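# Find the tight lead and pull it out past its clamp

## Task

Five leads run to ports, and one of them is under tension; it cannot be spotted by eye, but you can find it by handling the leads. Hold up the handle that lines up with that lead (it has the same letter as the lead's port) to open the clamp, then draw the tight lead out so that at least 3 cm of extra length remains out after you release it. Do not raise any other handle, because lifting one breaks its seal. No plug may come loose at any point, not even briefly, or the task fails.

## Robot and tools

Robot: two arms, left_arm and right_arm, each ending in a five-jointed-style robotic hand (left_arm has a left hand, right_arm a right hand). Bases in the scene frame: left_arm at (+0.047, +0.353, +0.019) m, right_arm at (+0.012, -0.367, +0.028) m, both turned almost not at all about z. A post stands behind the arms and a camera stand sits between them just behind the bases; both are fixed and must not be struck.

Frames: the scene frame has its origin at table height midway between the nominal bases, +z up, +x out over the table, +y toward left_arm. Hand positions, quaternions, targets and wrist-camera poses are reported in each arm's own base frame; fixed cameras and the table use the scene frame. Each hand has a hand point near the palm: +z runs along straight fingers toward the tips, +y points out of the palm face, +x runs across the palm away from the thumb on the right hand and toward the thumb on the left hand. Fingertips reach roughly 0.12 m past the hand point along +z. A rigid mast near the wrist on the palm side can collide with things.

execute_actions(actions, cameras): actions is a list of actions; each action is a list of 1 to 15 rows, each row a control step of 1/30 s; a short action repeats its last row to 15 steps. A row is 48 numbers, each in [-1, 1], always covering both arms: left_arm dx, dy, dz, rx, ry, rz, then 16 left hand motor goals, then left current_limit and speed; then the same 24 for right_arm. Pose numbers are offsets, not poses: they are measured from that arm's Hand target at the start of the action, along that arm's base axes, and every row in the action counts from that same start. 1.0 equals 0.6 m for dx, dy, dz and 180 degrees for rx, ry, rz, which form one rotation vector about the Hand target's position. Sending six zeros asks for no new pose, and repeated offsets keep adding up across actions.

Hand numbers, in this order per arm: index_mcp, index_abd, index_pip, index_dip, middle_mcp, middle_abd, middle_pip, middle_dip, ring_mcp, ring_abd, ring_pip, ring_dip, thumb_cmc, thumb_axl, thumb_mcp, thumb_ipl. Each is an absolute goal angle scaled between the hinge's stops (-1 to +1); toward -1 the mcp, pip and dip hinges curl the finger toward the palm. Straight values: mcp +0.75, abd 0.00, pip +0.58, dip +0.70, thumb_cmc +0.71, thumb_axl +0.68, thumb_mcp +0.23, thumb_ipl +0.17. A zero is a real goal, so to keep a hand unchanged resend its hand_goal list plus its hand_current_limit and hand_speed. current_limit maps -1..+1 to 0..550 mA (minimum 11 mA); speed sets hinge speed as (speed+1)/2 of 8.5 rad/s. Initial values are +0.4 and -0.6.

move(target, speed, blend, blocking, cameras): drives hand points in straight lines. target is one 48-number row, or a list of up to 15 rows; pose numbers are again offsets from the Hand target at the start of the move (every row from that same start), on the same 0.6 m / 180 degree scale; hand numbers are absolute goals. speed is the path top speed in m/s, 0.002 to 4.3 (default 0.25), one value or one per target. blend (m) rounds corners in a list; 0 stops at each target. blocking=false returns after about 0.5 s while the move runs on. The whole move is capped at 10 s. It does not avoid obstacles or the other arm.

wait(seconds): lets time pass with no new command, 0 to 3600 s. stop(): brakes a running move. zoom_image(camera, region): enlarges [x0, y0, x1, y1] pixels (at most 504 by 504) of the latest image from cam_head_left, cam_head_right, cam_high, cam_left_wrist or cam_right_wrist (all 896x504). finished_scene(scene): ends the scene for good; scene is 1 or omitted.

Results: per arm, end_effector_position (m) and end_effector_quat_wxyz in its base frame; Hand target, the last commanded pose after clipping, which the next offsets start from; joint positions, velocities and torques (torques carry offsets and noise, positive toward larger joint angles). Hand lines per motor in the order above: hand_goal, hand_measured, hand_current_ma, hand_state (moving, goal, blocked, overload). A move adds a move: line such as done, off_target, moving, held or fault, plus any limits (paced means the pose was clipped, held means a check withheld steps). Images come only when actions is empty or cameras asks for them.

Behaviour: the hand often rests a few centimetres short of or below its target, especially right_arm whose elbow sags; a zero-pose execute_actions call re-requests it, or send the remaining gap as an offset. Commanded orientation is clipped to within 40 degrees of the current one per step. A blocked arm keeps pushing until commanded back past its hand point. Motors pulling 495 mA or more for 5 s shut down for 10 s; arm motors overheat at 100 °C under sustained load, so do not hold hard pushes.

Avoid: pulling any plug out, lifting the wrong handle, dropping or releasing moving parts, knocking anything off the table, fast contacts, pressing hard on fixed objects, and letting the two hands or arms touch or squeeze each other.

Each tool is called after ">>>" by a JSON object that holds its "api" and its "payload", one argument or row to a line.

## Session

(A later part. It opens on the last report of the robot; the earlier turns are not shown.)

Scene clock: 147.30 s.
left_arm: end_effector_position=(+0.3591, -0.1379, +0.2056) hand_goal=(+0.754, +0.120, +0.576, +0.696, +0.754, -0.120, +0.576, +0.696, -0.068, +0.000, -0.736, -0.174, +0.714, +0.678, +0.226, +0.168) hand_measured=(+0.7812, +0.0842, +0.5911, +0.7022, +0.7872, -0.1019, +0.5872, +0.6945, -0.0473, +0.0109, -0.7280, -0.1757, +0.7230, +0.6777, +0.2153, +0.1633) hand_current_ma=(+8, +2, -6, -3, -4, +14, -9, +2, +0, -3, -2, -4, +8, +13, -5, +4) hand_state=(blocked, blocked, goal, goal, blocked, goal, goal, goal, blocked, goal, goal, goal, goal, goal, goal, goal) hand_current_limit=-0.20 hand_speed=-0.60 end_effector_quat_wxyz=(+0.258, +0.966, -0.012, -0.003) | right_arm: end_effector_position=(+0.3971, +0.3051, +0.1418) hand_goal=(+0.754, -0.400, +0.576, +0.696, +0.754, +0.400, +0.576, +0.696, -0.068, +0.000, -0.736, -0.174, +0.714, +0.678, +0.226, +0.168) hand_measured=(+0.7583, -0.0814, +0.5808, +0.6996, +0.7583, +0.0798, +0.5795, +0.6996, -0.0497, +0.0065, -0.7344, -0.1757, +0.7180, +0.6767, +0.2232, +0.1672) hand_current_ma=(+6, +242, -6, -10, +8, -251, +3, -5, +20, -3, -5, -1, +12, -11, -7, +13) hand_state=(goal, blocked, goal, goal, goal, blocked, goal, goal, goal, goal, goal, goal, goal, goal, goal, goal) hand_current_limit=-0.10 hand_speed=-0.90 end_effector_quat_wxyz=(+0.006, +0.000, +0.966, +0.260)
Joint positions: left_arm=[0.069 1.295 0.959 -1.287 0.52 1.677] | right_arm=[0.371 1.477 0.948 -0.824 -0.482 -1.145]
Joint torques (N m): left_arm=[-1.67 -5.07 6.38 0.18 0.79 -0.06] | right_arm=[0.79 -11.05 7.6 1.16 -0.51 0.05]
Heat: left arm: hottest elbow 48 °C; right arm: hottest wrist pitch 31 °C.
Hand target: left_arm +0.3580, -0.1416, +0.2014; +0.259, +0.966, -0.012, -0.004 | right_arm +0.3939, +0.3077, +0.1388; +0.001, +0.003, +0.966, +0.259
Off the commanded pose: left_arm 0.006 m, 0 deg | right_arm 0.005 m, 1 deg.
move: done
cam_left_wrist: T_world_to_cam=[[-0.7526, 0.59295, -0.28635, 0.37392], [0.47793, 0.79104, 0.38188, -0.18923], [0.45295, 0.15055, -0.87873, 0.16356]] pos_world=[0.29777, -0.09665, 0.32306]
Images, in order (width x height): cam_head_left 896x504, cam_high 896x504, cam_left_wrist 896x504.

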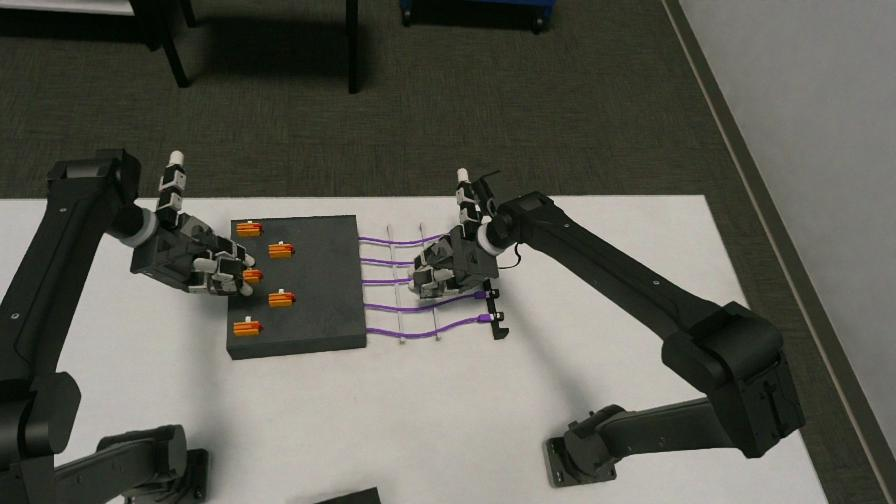

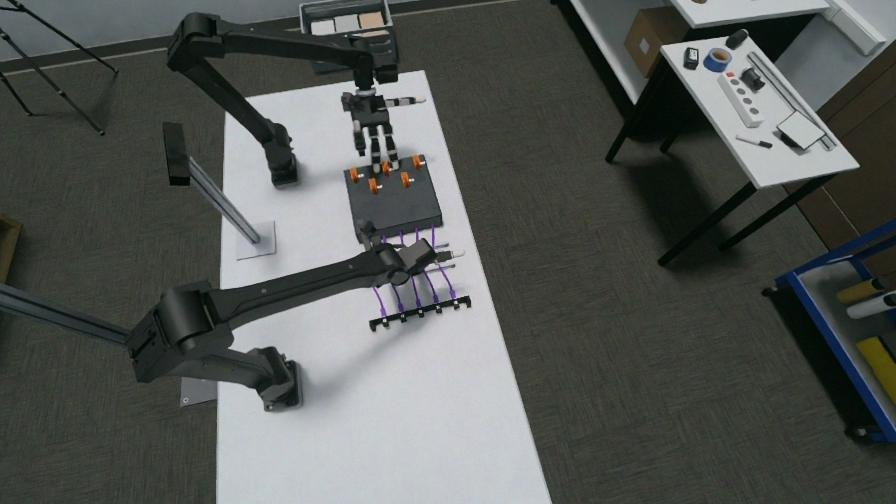

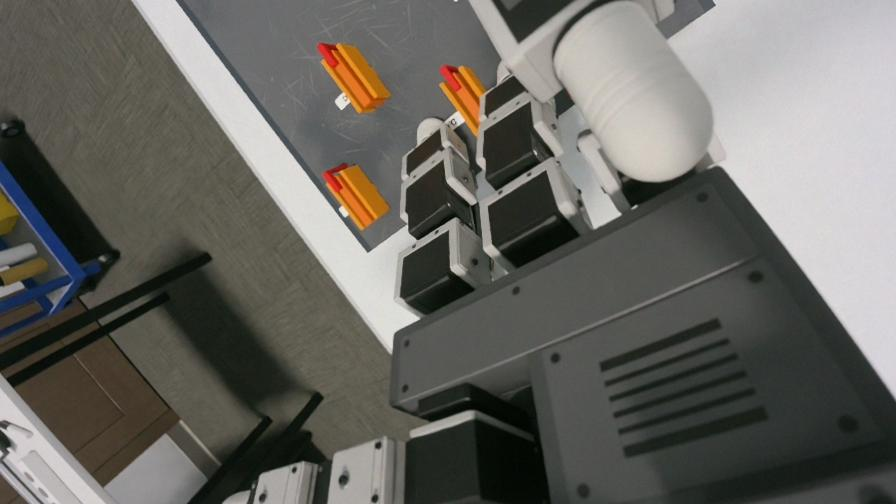

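>>> {"api": "move", "payload": {
  "target": [
    [0, 0, 0, 0, 0, 0, 0.754, -1, 0.576, 0.696, 0.754, 1, 0.576, 0.696, -0.068, 0, -0.737, -0.174, 0.714, 0.678, 0.226, 0.168, 0.78, -0.7, 0, 0, 0, 0, 0, 0, 0.754, -0.4, 0.576, 0.696, 0.754, 0.4, 0.576, 0.696, -0.068, 0, -0.737, -0.174, 0.714, 0.678, 0.226, 0.168, -0.1, -0.9]
  ],
  "cameras": ["cam_left_wrist"],
  "speed": 0.05
}}

>>> {"api": "zoom_image", "payload": {
  "camera": "cam_left_wrist",
  "region": [360, 0, 540, 150]
}}

>>> {"api": "move", "payload": {
  "target": [
    [0.005, 0.0, 0.03, 0, 0, 0, 0.754, -1, 0.576, 0.696, 0.754, 1, 0.576, 0.696, -0.068, 0, -0.737, -0.174, 0.714, 0.678, 0.226, 0.168, 0.78, -0.7, 0, 0, 0, 0, 0, 0, 0.754, -0.4, 0.576, 0.696, 0.754, 0.4, 0.576, 0.696, -0.068, 0, -0.737, -0.174, 0.714, 0.678, 0.226, 0.168, -0.1, -0.9]
  ],
  "cameras": ["cam_left_wrist", "cam_head_left", "cam_high"],
  "speed": 0.05
}}

>>> {"api": "zoom_image", "payload": {
  "camera": "cam_left_wrist",
  "region": [360, 0, 540, 150]
}}

>>> {"api": "zoom_image", "payload": {
  "camera": "cam_high",
  "region": [340, 140, 430, 210]
}}

Scene clock: 149.43 s.
left_arm: end_effector_position=(+0.3588, -0.1382, +0.2040) hand_goal=(+0.754, -1.000, +0.576, +0.696, +0.754, +1.000, +0.576, +0.696, -0.068, +0.000, -0.736, -0.174, +0.714, +0.678, +0.226, +0.168) hand_measured=(+0.7716, -0.1019, +0.5808, +0.6920, +0.7860, +0.0520, +0.5872, +0.6920, -0.0473, +0.0065, -0.7280, -0.1757, +0.7242, +0.6777, +0.2153, +0.1624) hand_current_ma=(+5, +424, +1, +10, -1, -459, -5, +5, +3, -13, +0, -8, +16, +10, +1, +3) hand_state=(goal, blocked, goal, goal, blocked, blocked, goal, goal, blocked, goal, goal, goal, goal, goal, goal, goal) hand_current_limit=0.78 hand_speed=-0.70 end_effector_quat_wxyz=(+0.258, +0.966, -0.010, -0.003) | right_arm: end_effector_position=(+0.3971, +0.3051, +0.1418) hand_goal=(+0.754, -0.400, +0.576, +0.696, +0.754, +0.400, +0.576, +0.696, -0.068, +0.000, -0.736, -0.174, +0.714, +0.678, +0.226, +0.168) hand_measured=(+0.7583, -0.0814, +0.5808, +0.7009, +0.7595, +0.0783, +0.5795, +0.6996, -0.0509, +0.0051, -0.7344, -0.1757, +0.7180, +0.6767, +0.2232, +0.1681) hand_current_ma=(+9, +242, -5, -9, +5, -247, +2, -7, +23, -2, -3, -1, +13, -8, -6, +8) hand_state=(goal, blocked, goal, goal, goal, blocked, goal, goal, goal, goal, goal, goal, goal, goal, goal, goal) hand_current_limit=-0.10 hand_speed=-0.90 end_effector_quat_wxyz=(+0.006, +0.000, +0.966, +0.260)
Joint positions: left_arm=[0.067 1.295 0.955 -1.281 0.52 1.673] | right_arm=[0.371 1.477 0.948 -0.824 -0.482 -1.145]
Joint torques (N m): left_arm=[-1.9 -6.24 6.58 0.16 0.76 -0.04] | right_arm=[0.79 -11.11 7.6 1.16 -0.51 0.05]
Heat: left arm: hottest elbow 48 °C; right arm: hottest wrist pitch 31 °C.
Hand target: left_arm +0.3579, -0.1416, +0.2013; +0.259, +0.966, -0.012, -0.004 | right_arm +0.3939, +0.3077, +0.1388; +0.001, +0.003, +0.966, +0.259
Off the commanded pose: left_arm 0.004 m, 0 deg | right_arm 0.005 m, 1 deg.
move: done
cam_left_wrist: T_world_to_cam=[[-0.75422, 0.59136, -0.28537, 0.37359], [0.47669, 0.79202, 0.38141, -0.18747], [0.45157, 0.15164, -0.87926, 0.16292]] pos_world=[0.29757, -0.09715, 0.32136]

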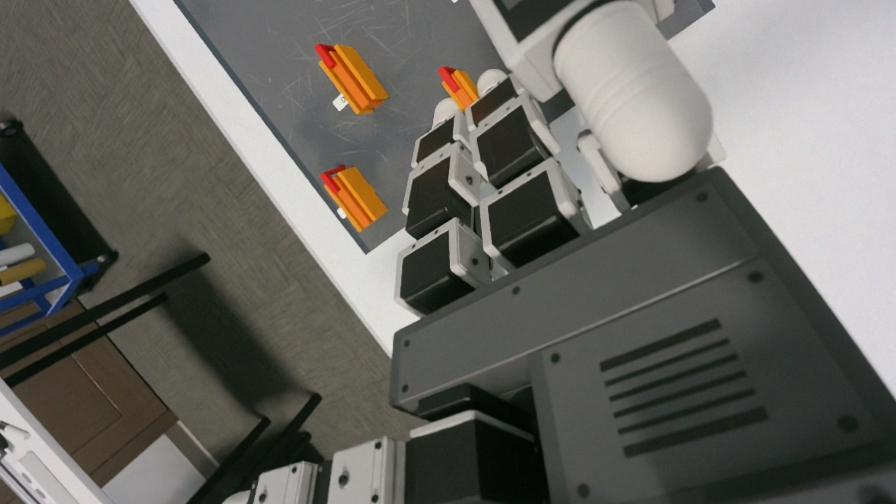

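Scaled by 2.800 from the camera's image (finer frame: 1280x720).

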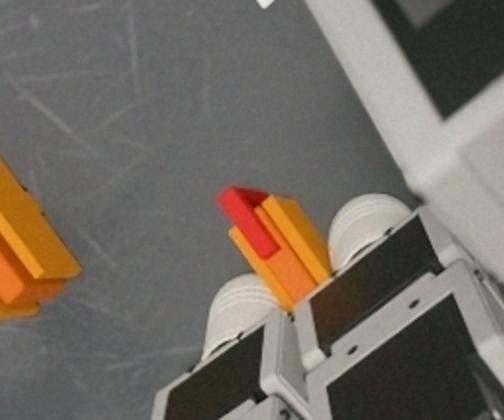

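Scene clock: 150.07 s.
left_arm: end_effector_position=(+0.3575, -0.1383, +0.2039) hand_goal=(+0.754, -1.000, +0.576, +0.696, +0.754, +1.000, +0.576, +0.696, -0.068, +0.000, -0.736, -0.174, +0.714, +0.678, +0.226, +0.168) hand_measured=(+0.7728, -0.0990, +0.5808, +0.6920, +0.7860, +0.0651, +0.5872, +0.6945, -0.0461, +0.0065, -0.7280, -0.1757, +0.7230, +0.6767, +0.2163, +0.1633) hand_current_ma=(+10, +424, -1, -13, -6, -441, -9, +8, +0, -6, -3, -3, +17, +6, -4, +12) hand_state=(goal, blocked, goal, goal, blocked, blocked, goal, goal, blocked, goal, goal, goal, goal, goal, goal, goal) hand_current_limit=0.78 hand_speed=-0.70 end_effector_quat_wxyz=(+0.258, +0.966, -0.009, -0.007) | right_arm: end_effector_position=(+0.3971, +0.3051, +0.1418) hand_goal=(+0.754, -0.400, +0.576, +0.696, +0.754, +0.400, +0.576, +0.696, -0.068, +0.000, -0.736, -0.174, +0.714, +0.678, +0.226, +0.168) hand_measured=(+0.7583, -0.0814, +0.5821, +0.7009, +0.7595, +0.0798, +0.5795, +0.6996, -0.0509, +0.0051, -0.7357, -0.1757, +0.7167, +0.6777, +0.2232, +0.1672) hand_current_ma=(+10, +244, -8, -10, +9, -250, +5, -8, +19, -1, -4, +0, +11, -10, -6, +12) hand_state=(goal, blocked, goal, goal, goal, blocked, goal, goal, goal, goal, goal, goal, goal, goal, goal, goal) hand_current_limit=-0.10 hand_speed=-0.90 end_effector_quat_wxyz=(+0.006, +0.000, +0.966, +0.260)
Joint positions: left_arm=[0.067 1.295 0.955 -1.29 0.52 1.672] | right_arm=[0.371 1.477 0.948 -0.824 -0.482 -1.145]
Joint torques (N m): left_arm=[-1.9 -6.59 9.54 -1.52 0.79 -0.05] | right_arm=[0.73 -11.16 7.58 1.16 -0.52 0.04]
Heat: left arm: hottest elbow 48 °C; right arm: hottest wrist pitch 31 °C.
Hand target: left_arm +0.3610, -0.1415, +0.2193; +0.259, +0.966, -0.012, -0.004 | right_arm +0.3939, +0.3077, +0.1388; +0.001, +0.003, +0.966, +0.259
Off the commanded pose: left_arm 0.016 m, 1 deg | right_arm 0.005 m, 1 deg.
move: off_target (left_arm)
cam_left_wrist: T_world_to_cam=[[-0.75745, 0.59024, -0.27908, 0.3724], [0.47898, 0.79284, 0.3768, -0.18656], [0.44367, 0.15174, -0.88325, 0.16715]] pos_world=[0.29727, -0.09725, 0.32186]
Images, in order (width x height): cam_head_left 896x504, cam_high 896x504, cam_left_wrist 896x504.

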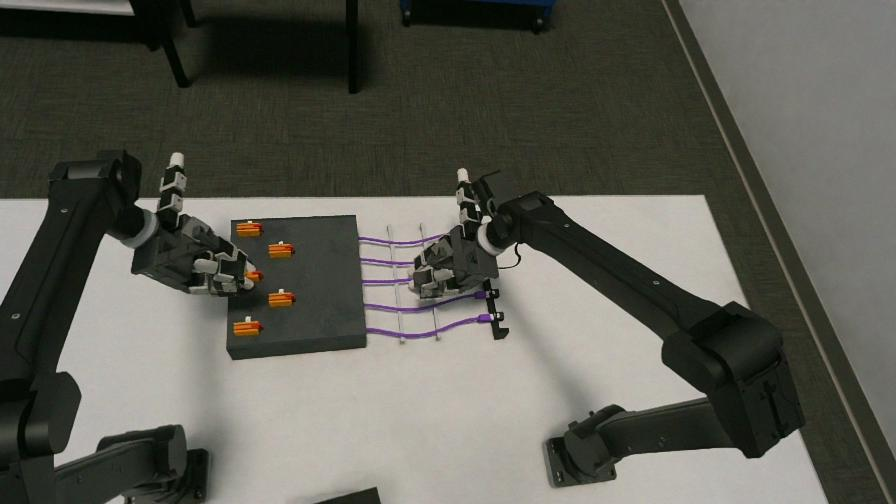

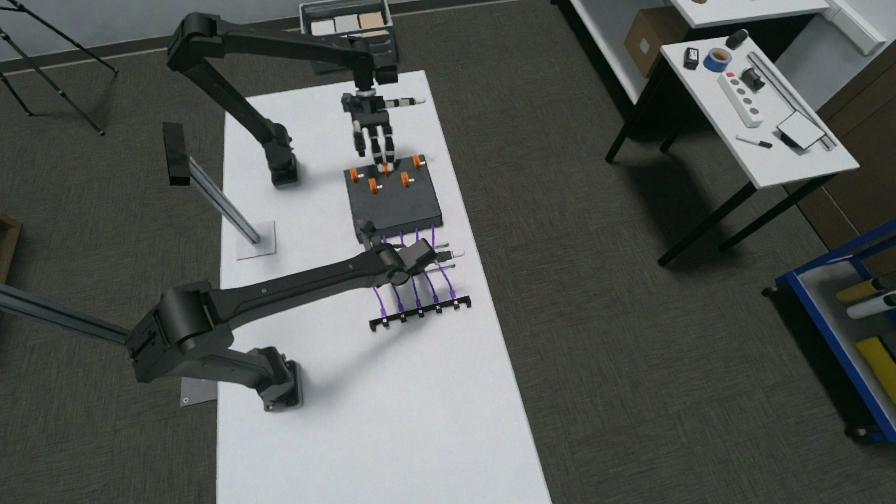

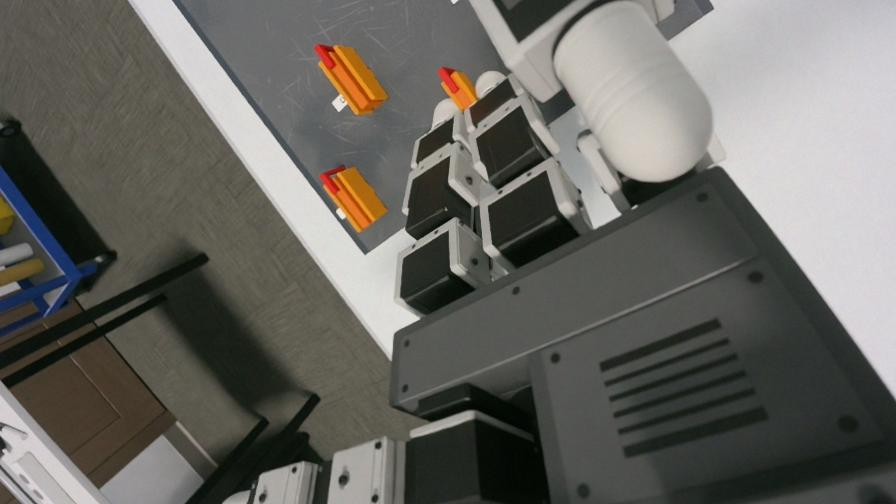

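Scaled by 2.800 from the camera's image (finer frame: 1280x720).

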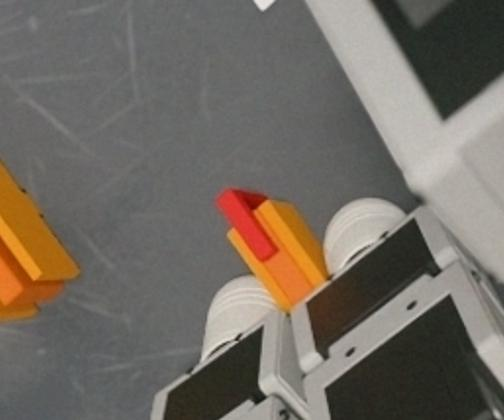

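Scaled by 5.600 from the camera's image (finer frame: 1280x720).

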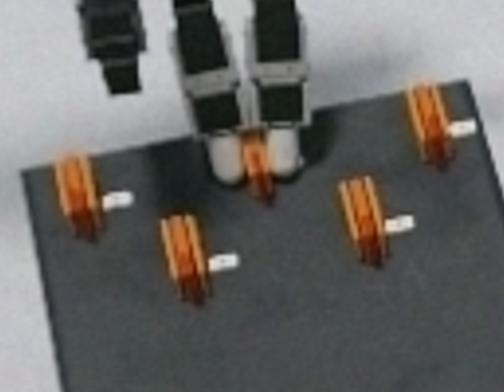

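>>> {"api": "move", "payload": {
  "target": [
    [0.005, 0.0, 0.03, 0, 0, 0, 0.754, -1, 0.576, 0.696, 0.754, 1, 0.576, 0.696, -0.068, 0, -0.737, -0.174, 0.714, 0.678, 0.226, 0.168, 0.78, -0.7, 0, 0, 0, 0, 0, 0, 0.754, -0.4, 0.576, 0.696, 0.754, 0.4, 0.576, 0.696, -0.068, 0, -0.737, -0.174, 0.714, 0.678, 0.226, 0.168, -0.1, -0.9]
  ],
  "cameras": ["cam_left_wrist", "cam_head_left", "cam_high"],
  "speed": 0.05
}}

>>> {"api": "zoom_image", "payload": {
  "camera": "cam_left_wrist",
  "region": [360, 0, 540, 150]
}}

>>> {"api": "zoom_image", "payload": {
  "camera": "cam_high",
  "region": [340, 140, 430, 210]
}}

>>> {"api": "zoom_image", "payload": {
  "camera": "cam_head_left",
  "region": [210, 240, 300, 310]
}}

Scene clock: 151.50 s.
left_arm: end_effector_position=(+0.3550, -0.1400, +0.2076) hand_goal=(+0.754, -1.000, +0.576, +0.696, +0.754, +1.000, +0.576, +0.696, -0.068, +0.000, -0.736, -0.174, +0.714, +0.678, +0.226, +0.168) hand_measured=(+0.7860, -0.0389, +0.5924, +0.7034, +0.8005, +0.1252, +0.5924, +0.6983, -0.0461, +0.0065, -0.7280, -0.1770, +0.7242, +0.6777, +0.2153, +0.1633) hand_current_ma=(+13, +475, -14, -4, -16, -391, -12, +9, +7, +10, -13, -6, +13, +15, +6, +5) hand_state=(blocked, blocked, goal, goal, blocked, blocked, goal, goal, blocked, goal, goal, goal, goal, goal, goal, goal) hand_current_limit=0.78 hand_speed=-0.70 end_effector_quat_wxyz=(+0.258, +0.966, -0.007, -0.017) | right_arm: end_effector_position=(+0.3971, +0.3051, +0.1418) hand_goal=(+0.754, -0.400, +0.576, +0.696, +0.754, +0.400, +0.576, +0.696, -0.068, +0.000, -0.736, -0.174, +0.714, +0.678, +0.226, +0.168) hand_measured=(+0.7583, -0.0814, +0.5808, +0.6996, +0.7583, +0.0798, +0.5795, +0.6996, -0.0509, +0.0051, -0.7344, -0.1744, +0.7180, +0.6777, +0.2242, +0.1681) hand_current_ma=(+9, +242, -10, -8, +9, -248, +3, -5, +19, -2, -3, +1, +12, -6, -11, +9) hand_state=(goal, blocked, goal, goal, goal, blocked, goal, goal, goal, goal, goal, goal, goal, goal, goal, goal) hand_current_limit=-0.10 hand_speed=-0.90 end_effector_quat_wxyz=(+0.006, +0.000, +0.966, +0.260)
Joint positions: left_arm=[0.062 1.295 0.966 -1.319 0.518 1.669] | right_arm=[0.371 1.477 0.948 -0.824 -0.482 -1.145]
Joint torques (N m): left_arm=[-1.44 -6.42 12.08 -2.29 0.87 -0.04] | right_arm=[0.85 -11.11 7.6 1.16 -0.51 0.05]
Heat: left arm: hottest elbow 48 °C; right arm: hottest wrist pitch 31 °C.
Hand target: left_arm +0.3639, -0.1416, +0.2374; +0.259, +0.966, -0.012, -0.004 | right_arm +0.3939, +0.3077, +0.1388; +0.001, +0.003, +0.966, +0.259
Off the commanded pose: left_arm 0.031 m, 2 deg | right_arm 0.005 m, 1 deg.
move: off_target (left_arm)
cam_left_wrist: T_world_to_cam=[[-0.76131, 0.59237, -0.26364, 0.37102], [0.48859, 0.79142, 0.36734, -0.18704], [0.42625, 0.15085, -0.89194, 0.17966]] pos_world=[0.29726, -0.09885, 0.32677]
Images, in order (width x height): cam_head_left 896x504, cam_high 896x504, cam_left_wrist 896x504.

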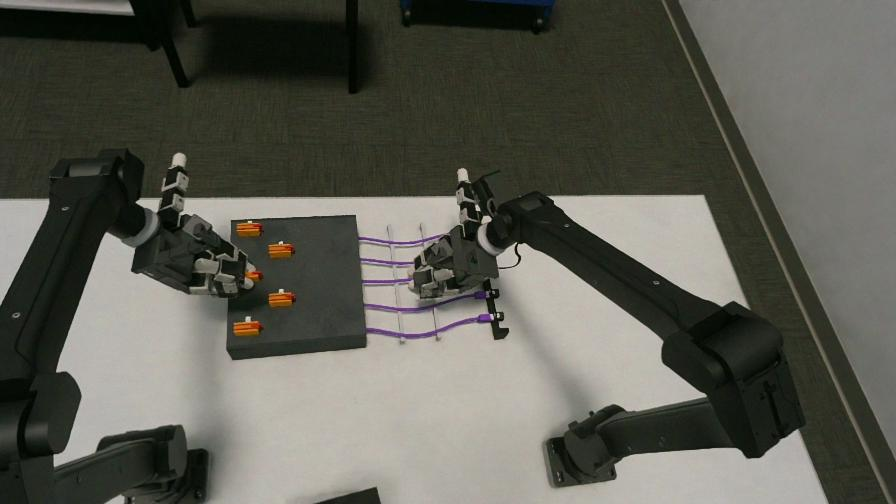

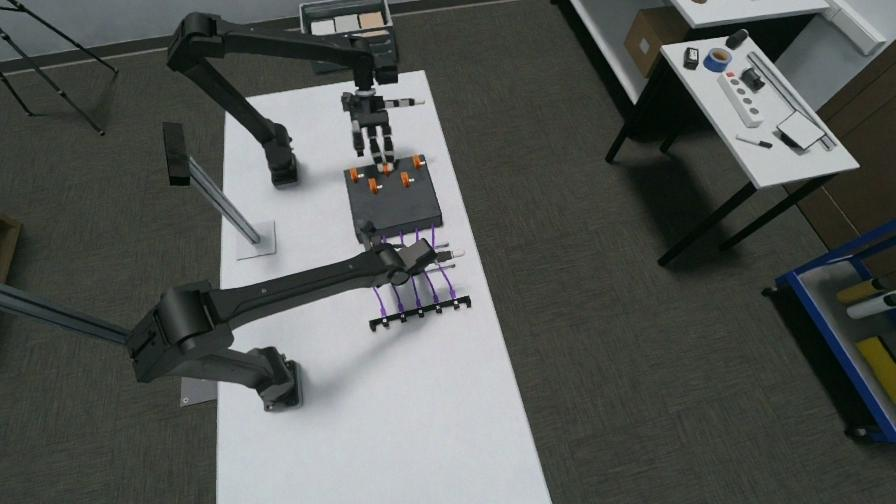

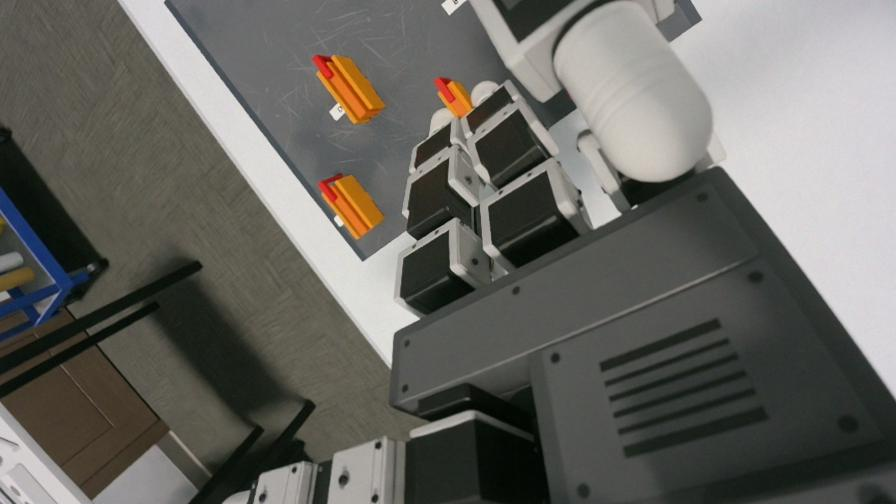

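Scaled by 2.800 from the camera's image (finer frame: 1280x720).

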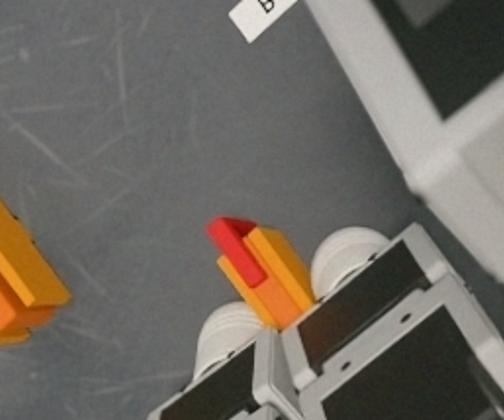

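Scaled by 5.600 from the camera's image (finer frame: 1280x720).

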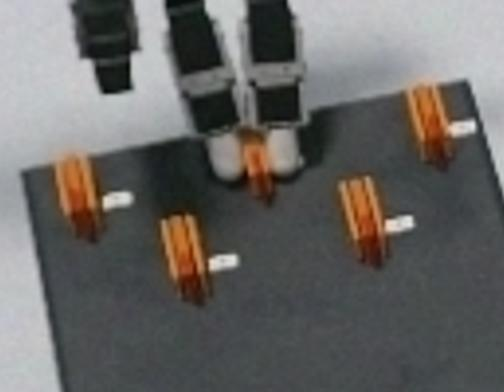

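Scaled by 5.600 from the camera's image (finer frame: 1280x720).

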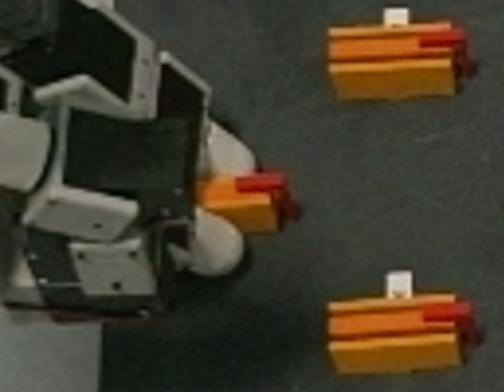

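>>> {"api": "move", "payload": {
  "target": [
    [0.01, 0.0, 0.03, 0, 0, 0, 0.754, -1, 0.576, 0.696, 0.754, 1, 0.576, 0.696, -0.068, 0, -0.737, -0.174, 0.714, 0.678, 0.226, 0.168, 0.78, -0.7, 0, 0, 0, 0, 0, 0, 0.754, -0.4, 0.576, 0.696, 0.754, 0.4, 0.576, 0.696, -0.068, 0, -0.737, -0.174, 0.714, 0.678, 0.226, 0.168, -0.1, -0.9]
  ],
  "cameras": ["cam_left_wrist", "cam_head_left", "cam_high"],
  "speed": 0.05
}}

>>> {"api": "zoom_image", "payload": {
  "camera": "cam_left_wrist",
  "region": [360, 0, 540, 150]
}}

>>> {"api": "zoom_image", "payload": {
  "camera": "cam_head_left",
  "region": [210, 240, 300, 310]
}}

Scene clock: 153.20 s.
left_arm: end_effector_position=(+0.3593, -0.1401, +0.2331) hand_goal=(+0.754, -1.000, +0.576, +0.696, +0.754, +1.000, +0.576, +0.696, -0.068, +0.000, -0.736, -0.174, +0.714, +0.678, +0.226, +0.168) hand_measured=(+0.7860, -0.0389, +0.5936, +0.7009, +0.7921, +0.1296, +0.5975, +0.6971, -0.0473, +0.0109, -0.7267, -0.1770, +0.7242, +0.6767, +0.2153, +0.1633) hand_current_ma=(+10, +481, +0, -8, -11, -386, -4, +5, +0, +2, -10, -4, +13, +24, +0, +2) hand_state=(blocked, blocked, goal, goal, blocked, blocked, blocked, goal, blocked, goal, goal, goal, goal, goal, goal, goal) hand_current_limit=0.78 hand_speed=-0.70 end_effector_quat_wxyz=(+0.260, +0.965, -0.005, -0.026) | right_arm: end_effector_position=(+0.3971, +0.3051, +0.1418) hand_goal=(+0.754, -0.400, +0.576, +0.696, +0.754, +0.400, +0.576, +0.696, -0.068, +0.000, -0.736, -0.174, +0.714, +0.678, +0.226, +0.168) hand_measured=(+0.7583, -0.0828, +0.5821, +0.6996, +0.7583, +0.0798, +0.5795, +0.6996, -0.0509, +0.0051, -0.7344, -0.1757, +0.7167, +0.6777, +0.2232, +0.1681) hand_current_ma=(+5, +242, -7, -4, +9, -255, +0, -5, +17, -1, -7, -2, +13, -6, -8, +7) hand_state=(goal, blocked, goal, goal, goal, blocked, goal, goal, goal, goal, goal, goal, goal, goal, goal, goal) hand_current_limit=-0.10 hand_speed=-0.90 end_effector_quat_wxyz=(+0.006, +0.000, +0.966, +0.260)
Joint positions: left_arm=[0.062 1.295 1.035 -1.407 0.52 1.667] | right_arm=[0.371 1.477 0.948 -0.824 -0.482 -1.145]
Joint torques (N m): left_arm=[-1.49 -6.36 10.88 -0.84 0.8 0.04] | right_arm=[0.85 -11.11 7.6 1.16 -0.52 0.05]
Heat: left arm: hottest elbow 48 °C; right arm: hottest wrist pitch 31 °C.
Hand target: left_arm +0.3700, -0.1416, +0.2553; +0.259, +0.966, -0.012, -0.004 | right_arm +0.3939, +0.3077, +0.1388; +0.001, +0.003, +0.966, +0.259
Off the commanded pose: left_arm 0.025 m, 3 deg | right_arm 0.005 m, 1 deg.
move: off_target (left_arm)
cam_left_wrist: T_world_to_cam=[[-0.76669, 0.59116, -0.25044, 0.37979], [0.49499, 0.7927, 0.35581, -0.19779], [0.40887, 0.14883, -0.90038, 0.20845]] pos_world=[0.30386, -0.09875, 0.35318]
Images, in order (width x height): cam_head_left 896x504, cam_high 896x504, cam_left_wrist 896x504.

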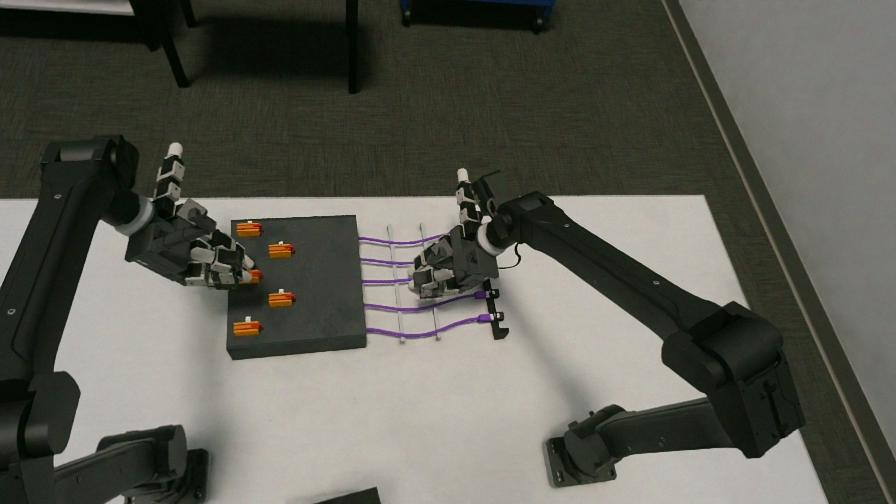

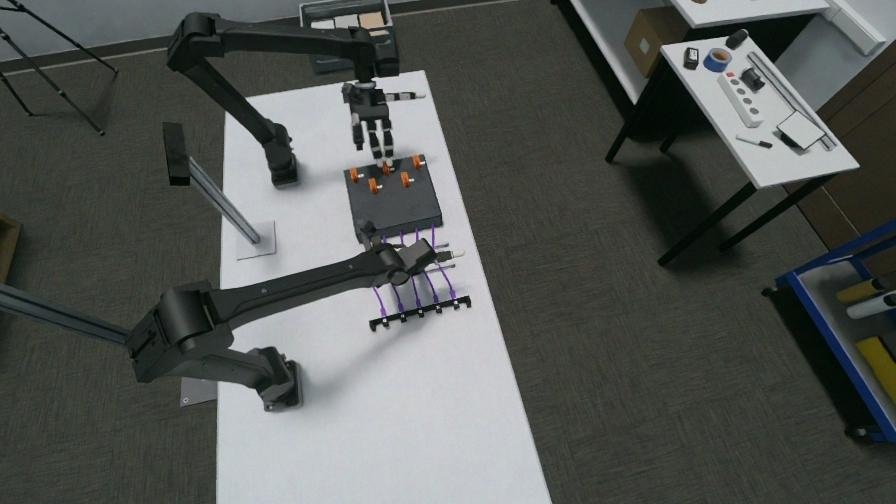

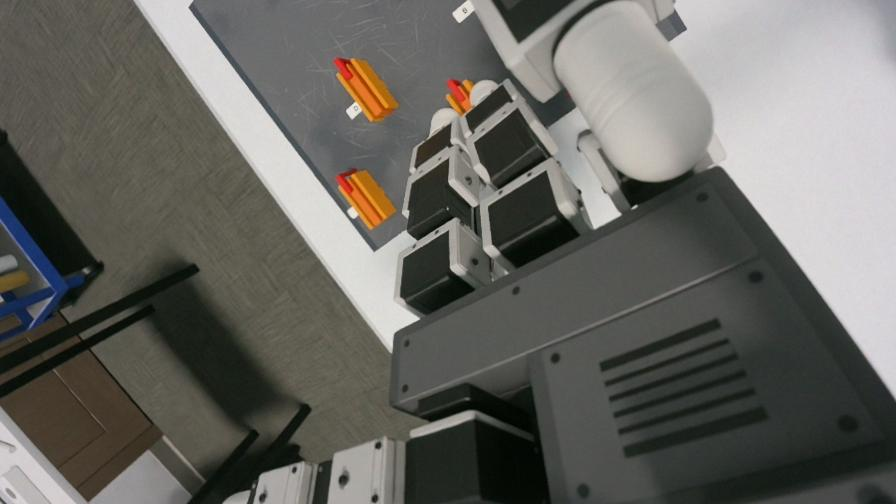

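Scaled by 2.800 from the camera's image (finer frame: 1280x720).

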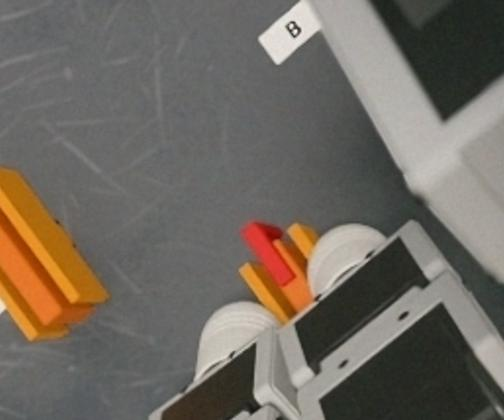

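Scaled by 5.600 from the camera's image (finer frame: 1280x720).

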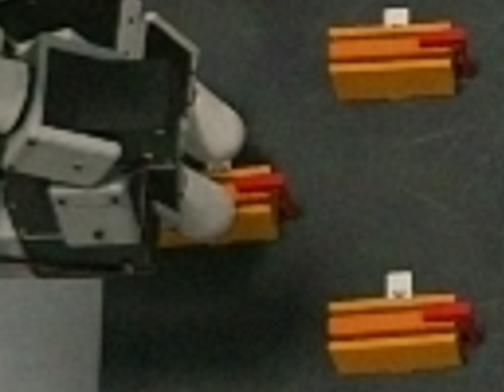

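>>> {"api": "move", "payload": {
  "target": [
    [0, 0, 0, 0, 0, 0, 0.754, 0.12, 0.576, 0.696, 0.754, -0.12, 0.576, 0.696, -0.068, 0, -0.737, -0.174, 0.714, 0.678, 0.226, 0.168, 0, -0.6, 0, 0, 0, 0, 0, 0, 0.754, -0.4, 0.576, 0.696, 0.754, 0.4, 0.576, 0.696, -0.068, 0, -0.737, -0.174, 0.714, 0.678, 0.226, 0.168, -0.1, -0.9],
    [0, 0, 0.08, 0, 0, 0, 0.754, 0.12, 0.576, 0.696, 0.754, -0.12, 0.576, 0.696, -0.068, 0, -0.737, -0.174, 0.714, 0.678, 0.226, 0.168, 0, -0.6, 0, 0, 0, 0, 0, 0, 0.754, -0.4, 0.576, 0.696, 0.754, 0.4, 0.576, 0.696, -0.068, 0, -0.737, -0.174, 0.714, 0.678, 0.226, 0.168, -0.1, -0.9],
    [0, 0.1, 0.19, 0.1331, 0.1291, 0.4953, 0.754, 0.12, 0.576, 0.696, 0.754, -0.12, 0.576, 0.696, -0.068, 0, -0.737, -0.174, 0.714, 0.678, 0.226, 0.168, 0, -0.6, 0, 0, 0, 0, 0, 0, 0.754, -0.4, 0.576, 0.696, 0.754, 0.4, 0.576, 0.696, -0.068, 0, -0.737, -0.174, 0.714, 0.678, 0.226, 0.168, -0.1, -0.9]
  ],
  "cameras": ["cam_left_wrist", "cam_head_left", "cam_high"],
  "speed": 0.25
}}

>>> {"api": "zoom_image", "payload": {
  "camera": "cam_high",
  "region": [340, 140, 430, 210]
}}

Scene clock: 164.97 s.
left_arm: end_effector_position=(+0.3629, -0.0767, +0.3439) hand_goal=(+0.754, +0.120, +0.576, +0.696, +0.754, -0.120, +0.576, +0.696, -0.068, +0.000, -0.736, -0.174, +0.714, +0.678, +0.226, +0.168) hand_measured=(+0.7547, +0.1003, +0.5808, +0.7022, +0.7559, -0.1004, +0.5834, +0.6971, -0.0461, +0.0095, -0.7280, -0.1770, +0.7255, +0.6767, +0.2153, +0.1633) hand_current_ma=(+8, +20, -3, -12, -16, +14, -6, +7, +1, -5, +1, -3, +11, +0, -2, +11) hand_state=(goal, goal, goal, goal, goal, blocked, goal, goal, blocked, goal, goal, goal, goal, goal, goal, goal) hand_current_limit=0.00 hand_speed=-0.60 end_effector_quat_wxyz=(+0.054, +0.705, +0.706, +0.035) | right_arm: end_effector_position=(+0.3971, +0.3051, +0.1418) hand_goal=(+0.754, -0.400, +0.576, +0.696, +0.754, +0.400, +0.576, +0.696, -0.068, +0.000, -0.736, -0.174, +0.714, +0.678, +0.226, +0.168) hand_measured=(+0.7583, -0.0814, +0.5808, +0.7009, +0.7595, +0.0798, +0.5808, +0.6996, -0.0509, +0.0051, -0.7344, -0.1757, +0.7167, +0.6777, +0.2232, +0.1681) hand_current_ma=(+7, +245, -7, -10, +7, -249, +7, -8, +21, -3, -5, +3, +7, -10, -8, +5) hand_state=(goal, blocked, goal, goal, goal, blocked, goal, goal, goal, goal, goal, goal, goal, goal, goal, goal) hand_current_limit=-0.10 hand_speed=-0.90 end_effector_quat_wxyz=(+0.006, +0.000, +0.966, +0.260)
Joint positions: left_arm=[-0.353 1.05 1.278 -1.671 -0.018 -0.353] | right_arm=[0.371 1.477 0.948 -0.824 -0.482 -1.145]
Joint torques (N m): left_arm=[-1.67 -2.78 12.23 -0.36 -0.35 -0.11] | right_arm=[0.85 -11.11 7.61 1.14 -0.51 0.05]
Heat: left arm: hottest elbow 50 °C; right arm: hottest wrist pitch 31 °C.
Hand target: left_arm +0.3699, -0.0816, +0.3693; +0.000, +0.707, +0.707, +0.000 | right_arm +0.3939, +0.3077, +0.1388; +0.001, +0.003, +0.966, +0.259
Off the commanded pose: left_arm 0.027 m, 7 deg | right_arm 0.005 m, 1 deg.
joint sent to its limit (left arm) — joint 4 (wrist pitch), lower limit. The joint targets are off in orientation, not in position.
move: off_target (left_arm)
cam_left_wrist: T_world_to_cam=[[-0.64065, -0.76755, -0.02054, 0.1437], [-0.593, 0.47761, 0.64826, -0.01922], [-0.48777, 0.4275, -0.76114, 0.59627]] pos_world=[0.3715, -0.13543, 0.46926]
Images, in order (width x height): cam_head_left 896x504, cam_high 896x504, cam_left_wrist 896x504.

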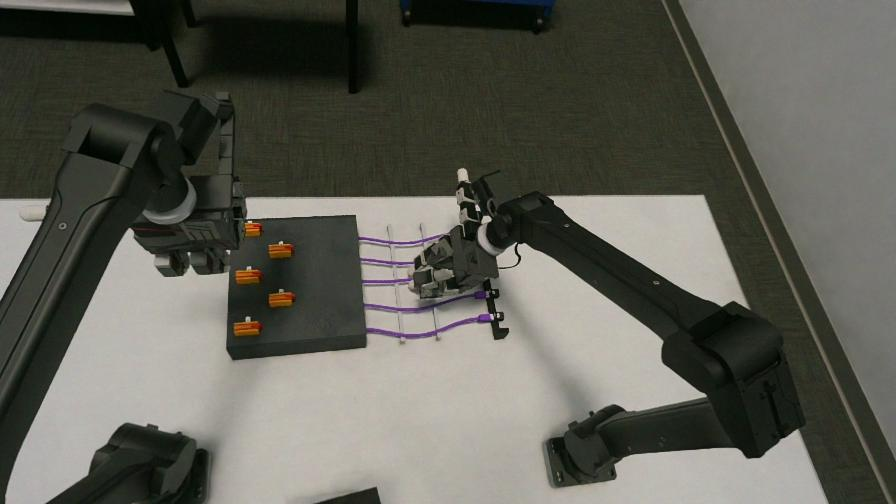

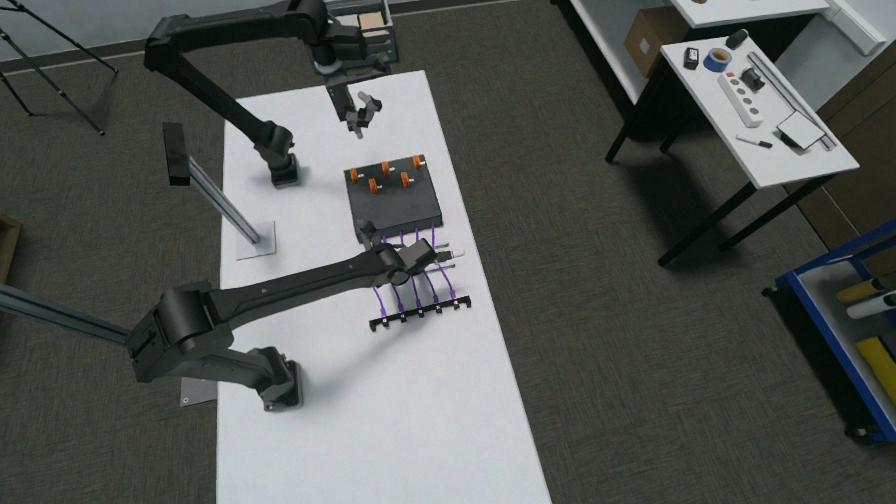

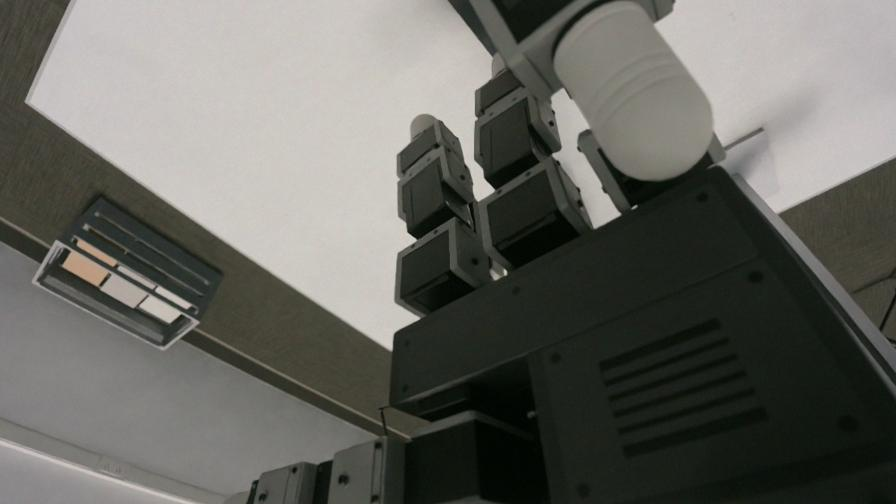

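Scaled by 5.600 from the camera's image (finer frame: 1280x720).

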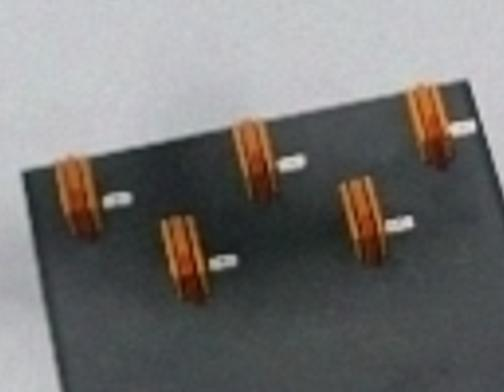

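>>> {"api": "move", "payload": {
  "target": [
    [-0.02, 0.06, -0.02, -0.2767, 0.2833, 0.4342, 0.754, 0.12, -0.372, 0.696, 0.754, -0.12, -0.372, 0.696, -0.068, 0, -0.737, -0.174, 0.714, 0.678, 0.226, 0.168, 0, -0.6, 0, 0, 0, 0, 0, 0, 0.754, -0.4, 0.576, 0.696, 0.754, 0.4, 0.576, 0.696, -0.068, 0, -0.737, -0.174, 0.714, 0.678, 0.226, 0.168, -0.1, -0.9],
    [-0.0217, 0.015, -0.28, -0.2767, 0.2833, 0.4342, 0.754, 0.12, -0.372, 0.696, 0.754, -0.12, -0.372, 0.696, -0.068, 0, -0.737, -0.174, 0.714, 0.678, 0.226, 0.168, 0, -0.6, 0, 0, 0, 0, 0, 0, 0.754, -0.4, 0.576, 0.696, 0.754, 0.4, 0.576, 0.696, -0.068, 0, -0.737, -0.174, 0.714, 0.678, 0.226, 0.168, -0.1, -0.9]
  ],
  "cameras": ["cam_left_wrist", "cam_head_left", "cam_high"],
  "speed": 0.25
}}

>>> {"api": "zoom_image", "payload": {
  "camera": "cam_high",
  "region": [340, 100, 430, 210]
}}

>>> {"api": "zoom_image", "payload": {
  "camera": "cam_head_left",
  "region": [120, 180, 300, 310]
}}

Scene clock: 172.20 s.
left_arm: end_effector_position=(+0.3544, -0.0702, +0.1991) hand_goal=(+0.754, +0.120, -0.372, +0.696, +0.754, -0.120, -0.372, +0.696, -0.068, +0.000, -0.736, -0.174, +0.714, +0.678, +0.226, +0.168) hand_measured=(+0.7330, +0.1003, -0.3700, +0.7034, +0.7293, -0.1033, -0.3725, +0.7009, -0.0557, -0.0008, -0.7280, -0.1757, +0.6853, +0.6767, +0.2163, +0.1633) hand_current_ma=(+2, +9, -8, -1, -15, +7, -11, +11, -4, -5, +0, +5, +16, +12, +9, +3) hand_state=(blocked, goal, goal, goal, blocked, goal, goal, goal, goal, goal, goal, goal, blocked, goal, goal, goal) hand_current_limit=0.00 hand_speed=-0.60 end_effector_quat_wxyz=(-0.013, +0.001, +0.844, -0.537) | right_arm: end_effector_position=(+0.3971, +0.3051, +0.1418) hand_goal=(+0.754, -0.400, +0.576, +0.696, +0.754, +0.400, +0.576, +0.696, -0.068, +0.000, -0.736, -0.174, +0.714, +0.678, +0.226, +0.168) hand_measured=(+0.7583, -0.0828, +0.5808, +0.7009, +0.7583, +0.0798, +0.5795, +0.6996, -0.0497, +0.0051, -0.7344, -0.1757, +0.7180, +0.6777, +0.2232, +0.1681) hand_current_ma=(+5, +242, -11, -7, +8, -251, +2, -9, +22, -3, -5, -5, +8, -8, -6, +8) hand_state=(goal, blocked, goal, goal, goal, blocked, goal, goal, goal, goal, goal, goal, goal, goal, goal, goal) hand_current_limit=-0.10 hand_speed=-0.90 end_effector_quat_wxyz=(+0.006, +0.000, +0.966, +0.260)
Joint positions: left_arm=[0.133 1.438 1.185 -1.641 1.108 -1.234] | right_arm=[0.371 1.477 0.948 -0.824 -0.482 -1.145]
Joint torques (N m): left_arm=[-1.55 -6.71 7.15 -0.62 1.09 -0.04] | right_arm=[0.85 -11.11 7.6 1.16 -0.51 0.05]
Heat: left arm: hottest elbow 50 °C; right arm: hottest wrist pitch 31 °C.
Hand target: left_arm +0.3570, -0.0726, +0.2014; -0.006, +0.010, +0.843, -0.538 | right_arm +0.3939, +0.3077, +0.1388; +0.001, +0.003, +0.966, +0.259
Off the commanded pose: left_arm 0.004 m, 1 deg | right_arm 0.005 m, 1 deg.
move: done
cam_left_wrist: T_world_to_cam=[[0.77505, -0.2473, 0.5815, -0.44476], [-0.43719, 0.45458, 0.77603, -0.01574], [-0.45625, -0.85569, 0.24421, 0.17766]] pos_world=[0.41889, 0.04918, 0.22746]
Images, in order (width x height): cam_head_left 896x504, cam_high 896x504, cam_left_wrist 896x504.

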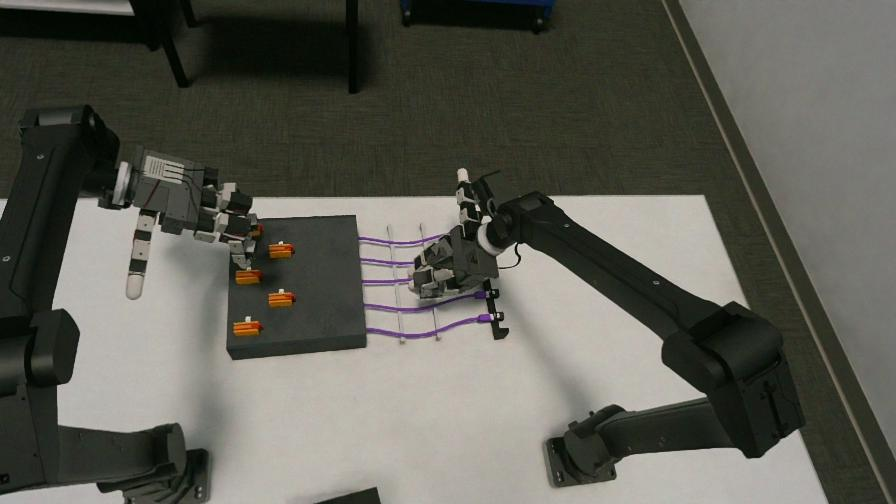

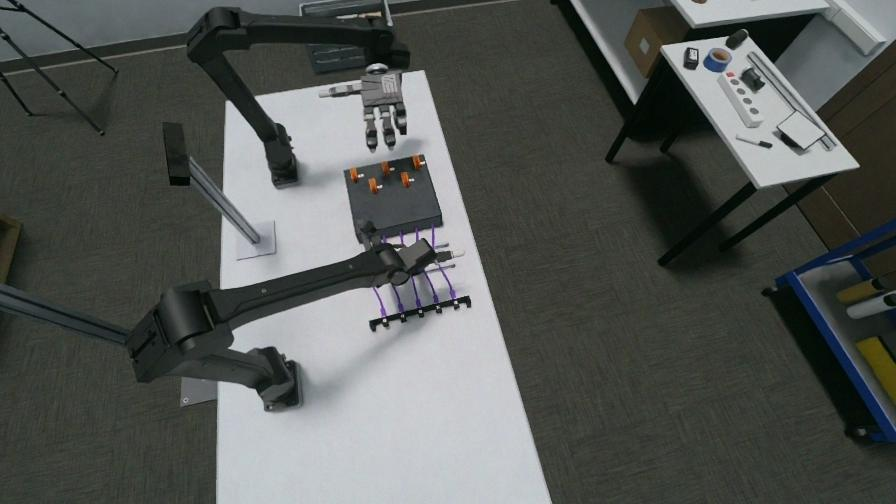

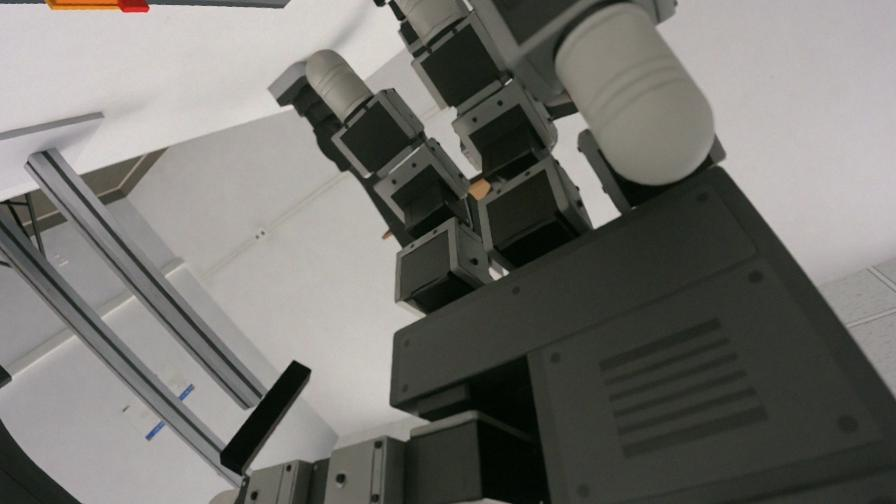

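Scaled by 4.582 from the camera's image (finer frame: 1280x720).

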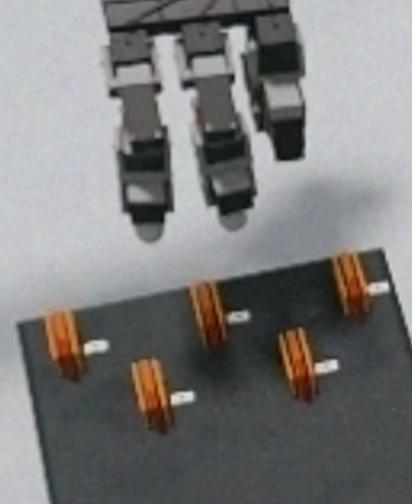

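Scaled by 2.800 from the camera's image (finer frame: 1280x720).

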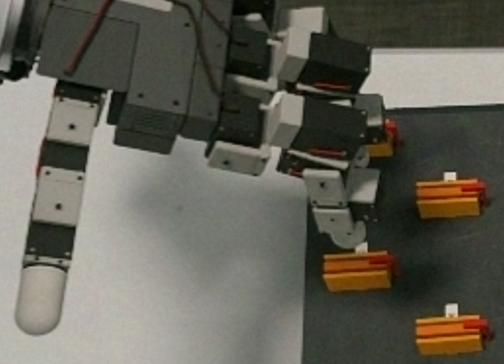

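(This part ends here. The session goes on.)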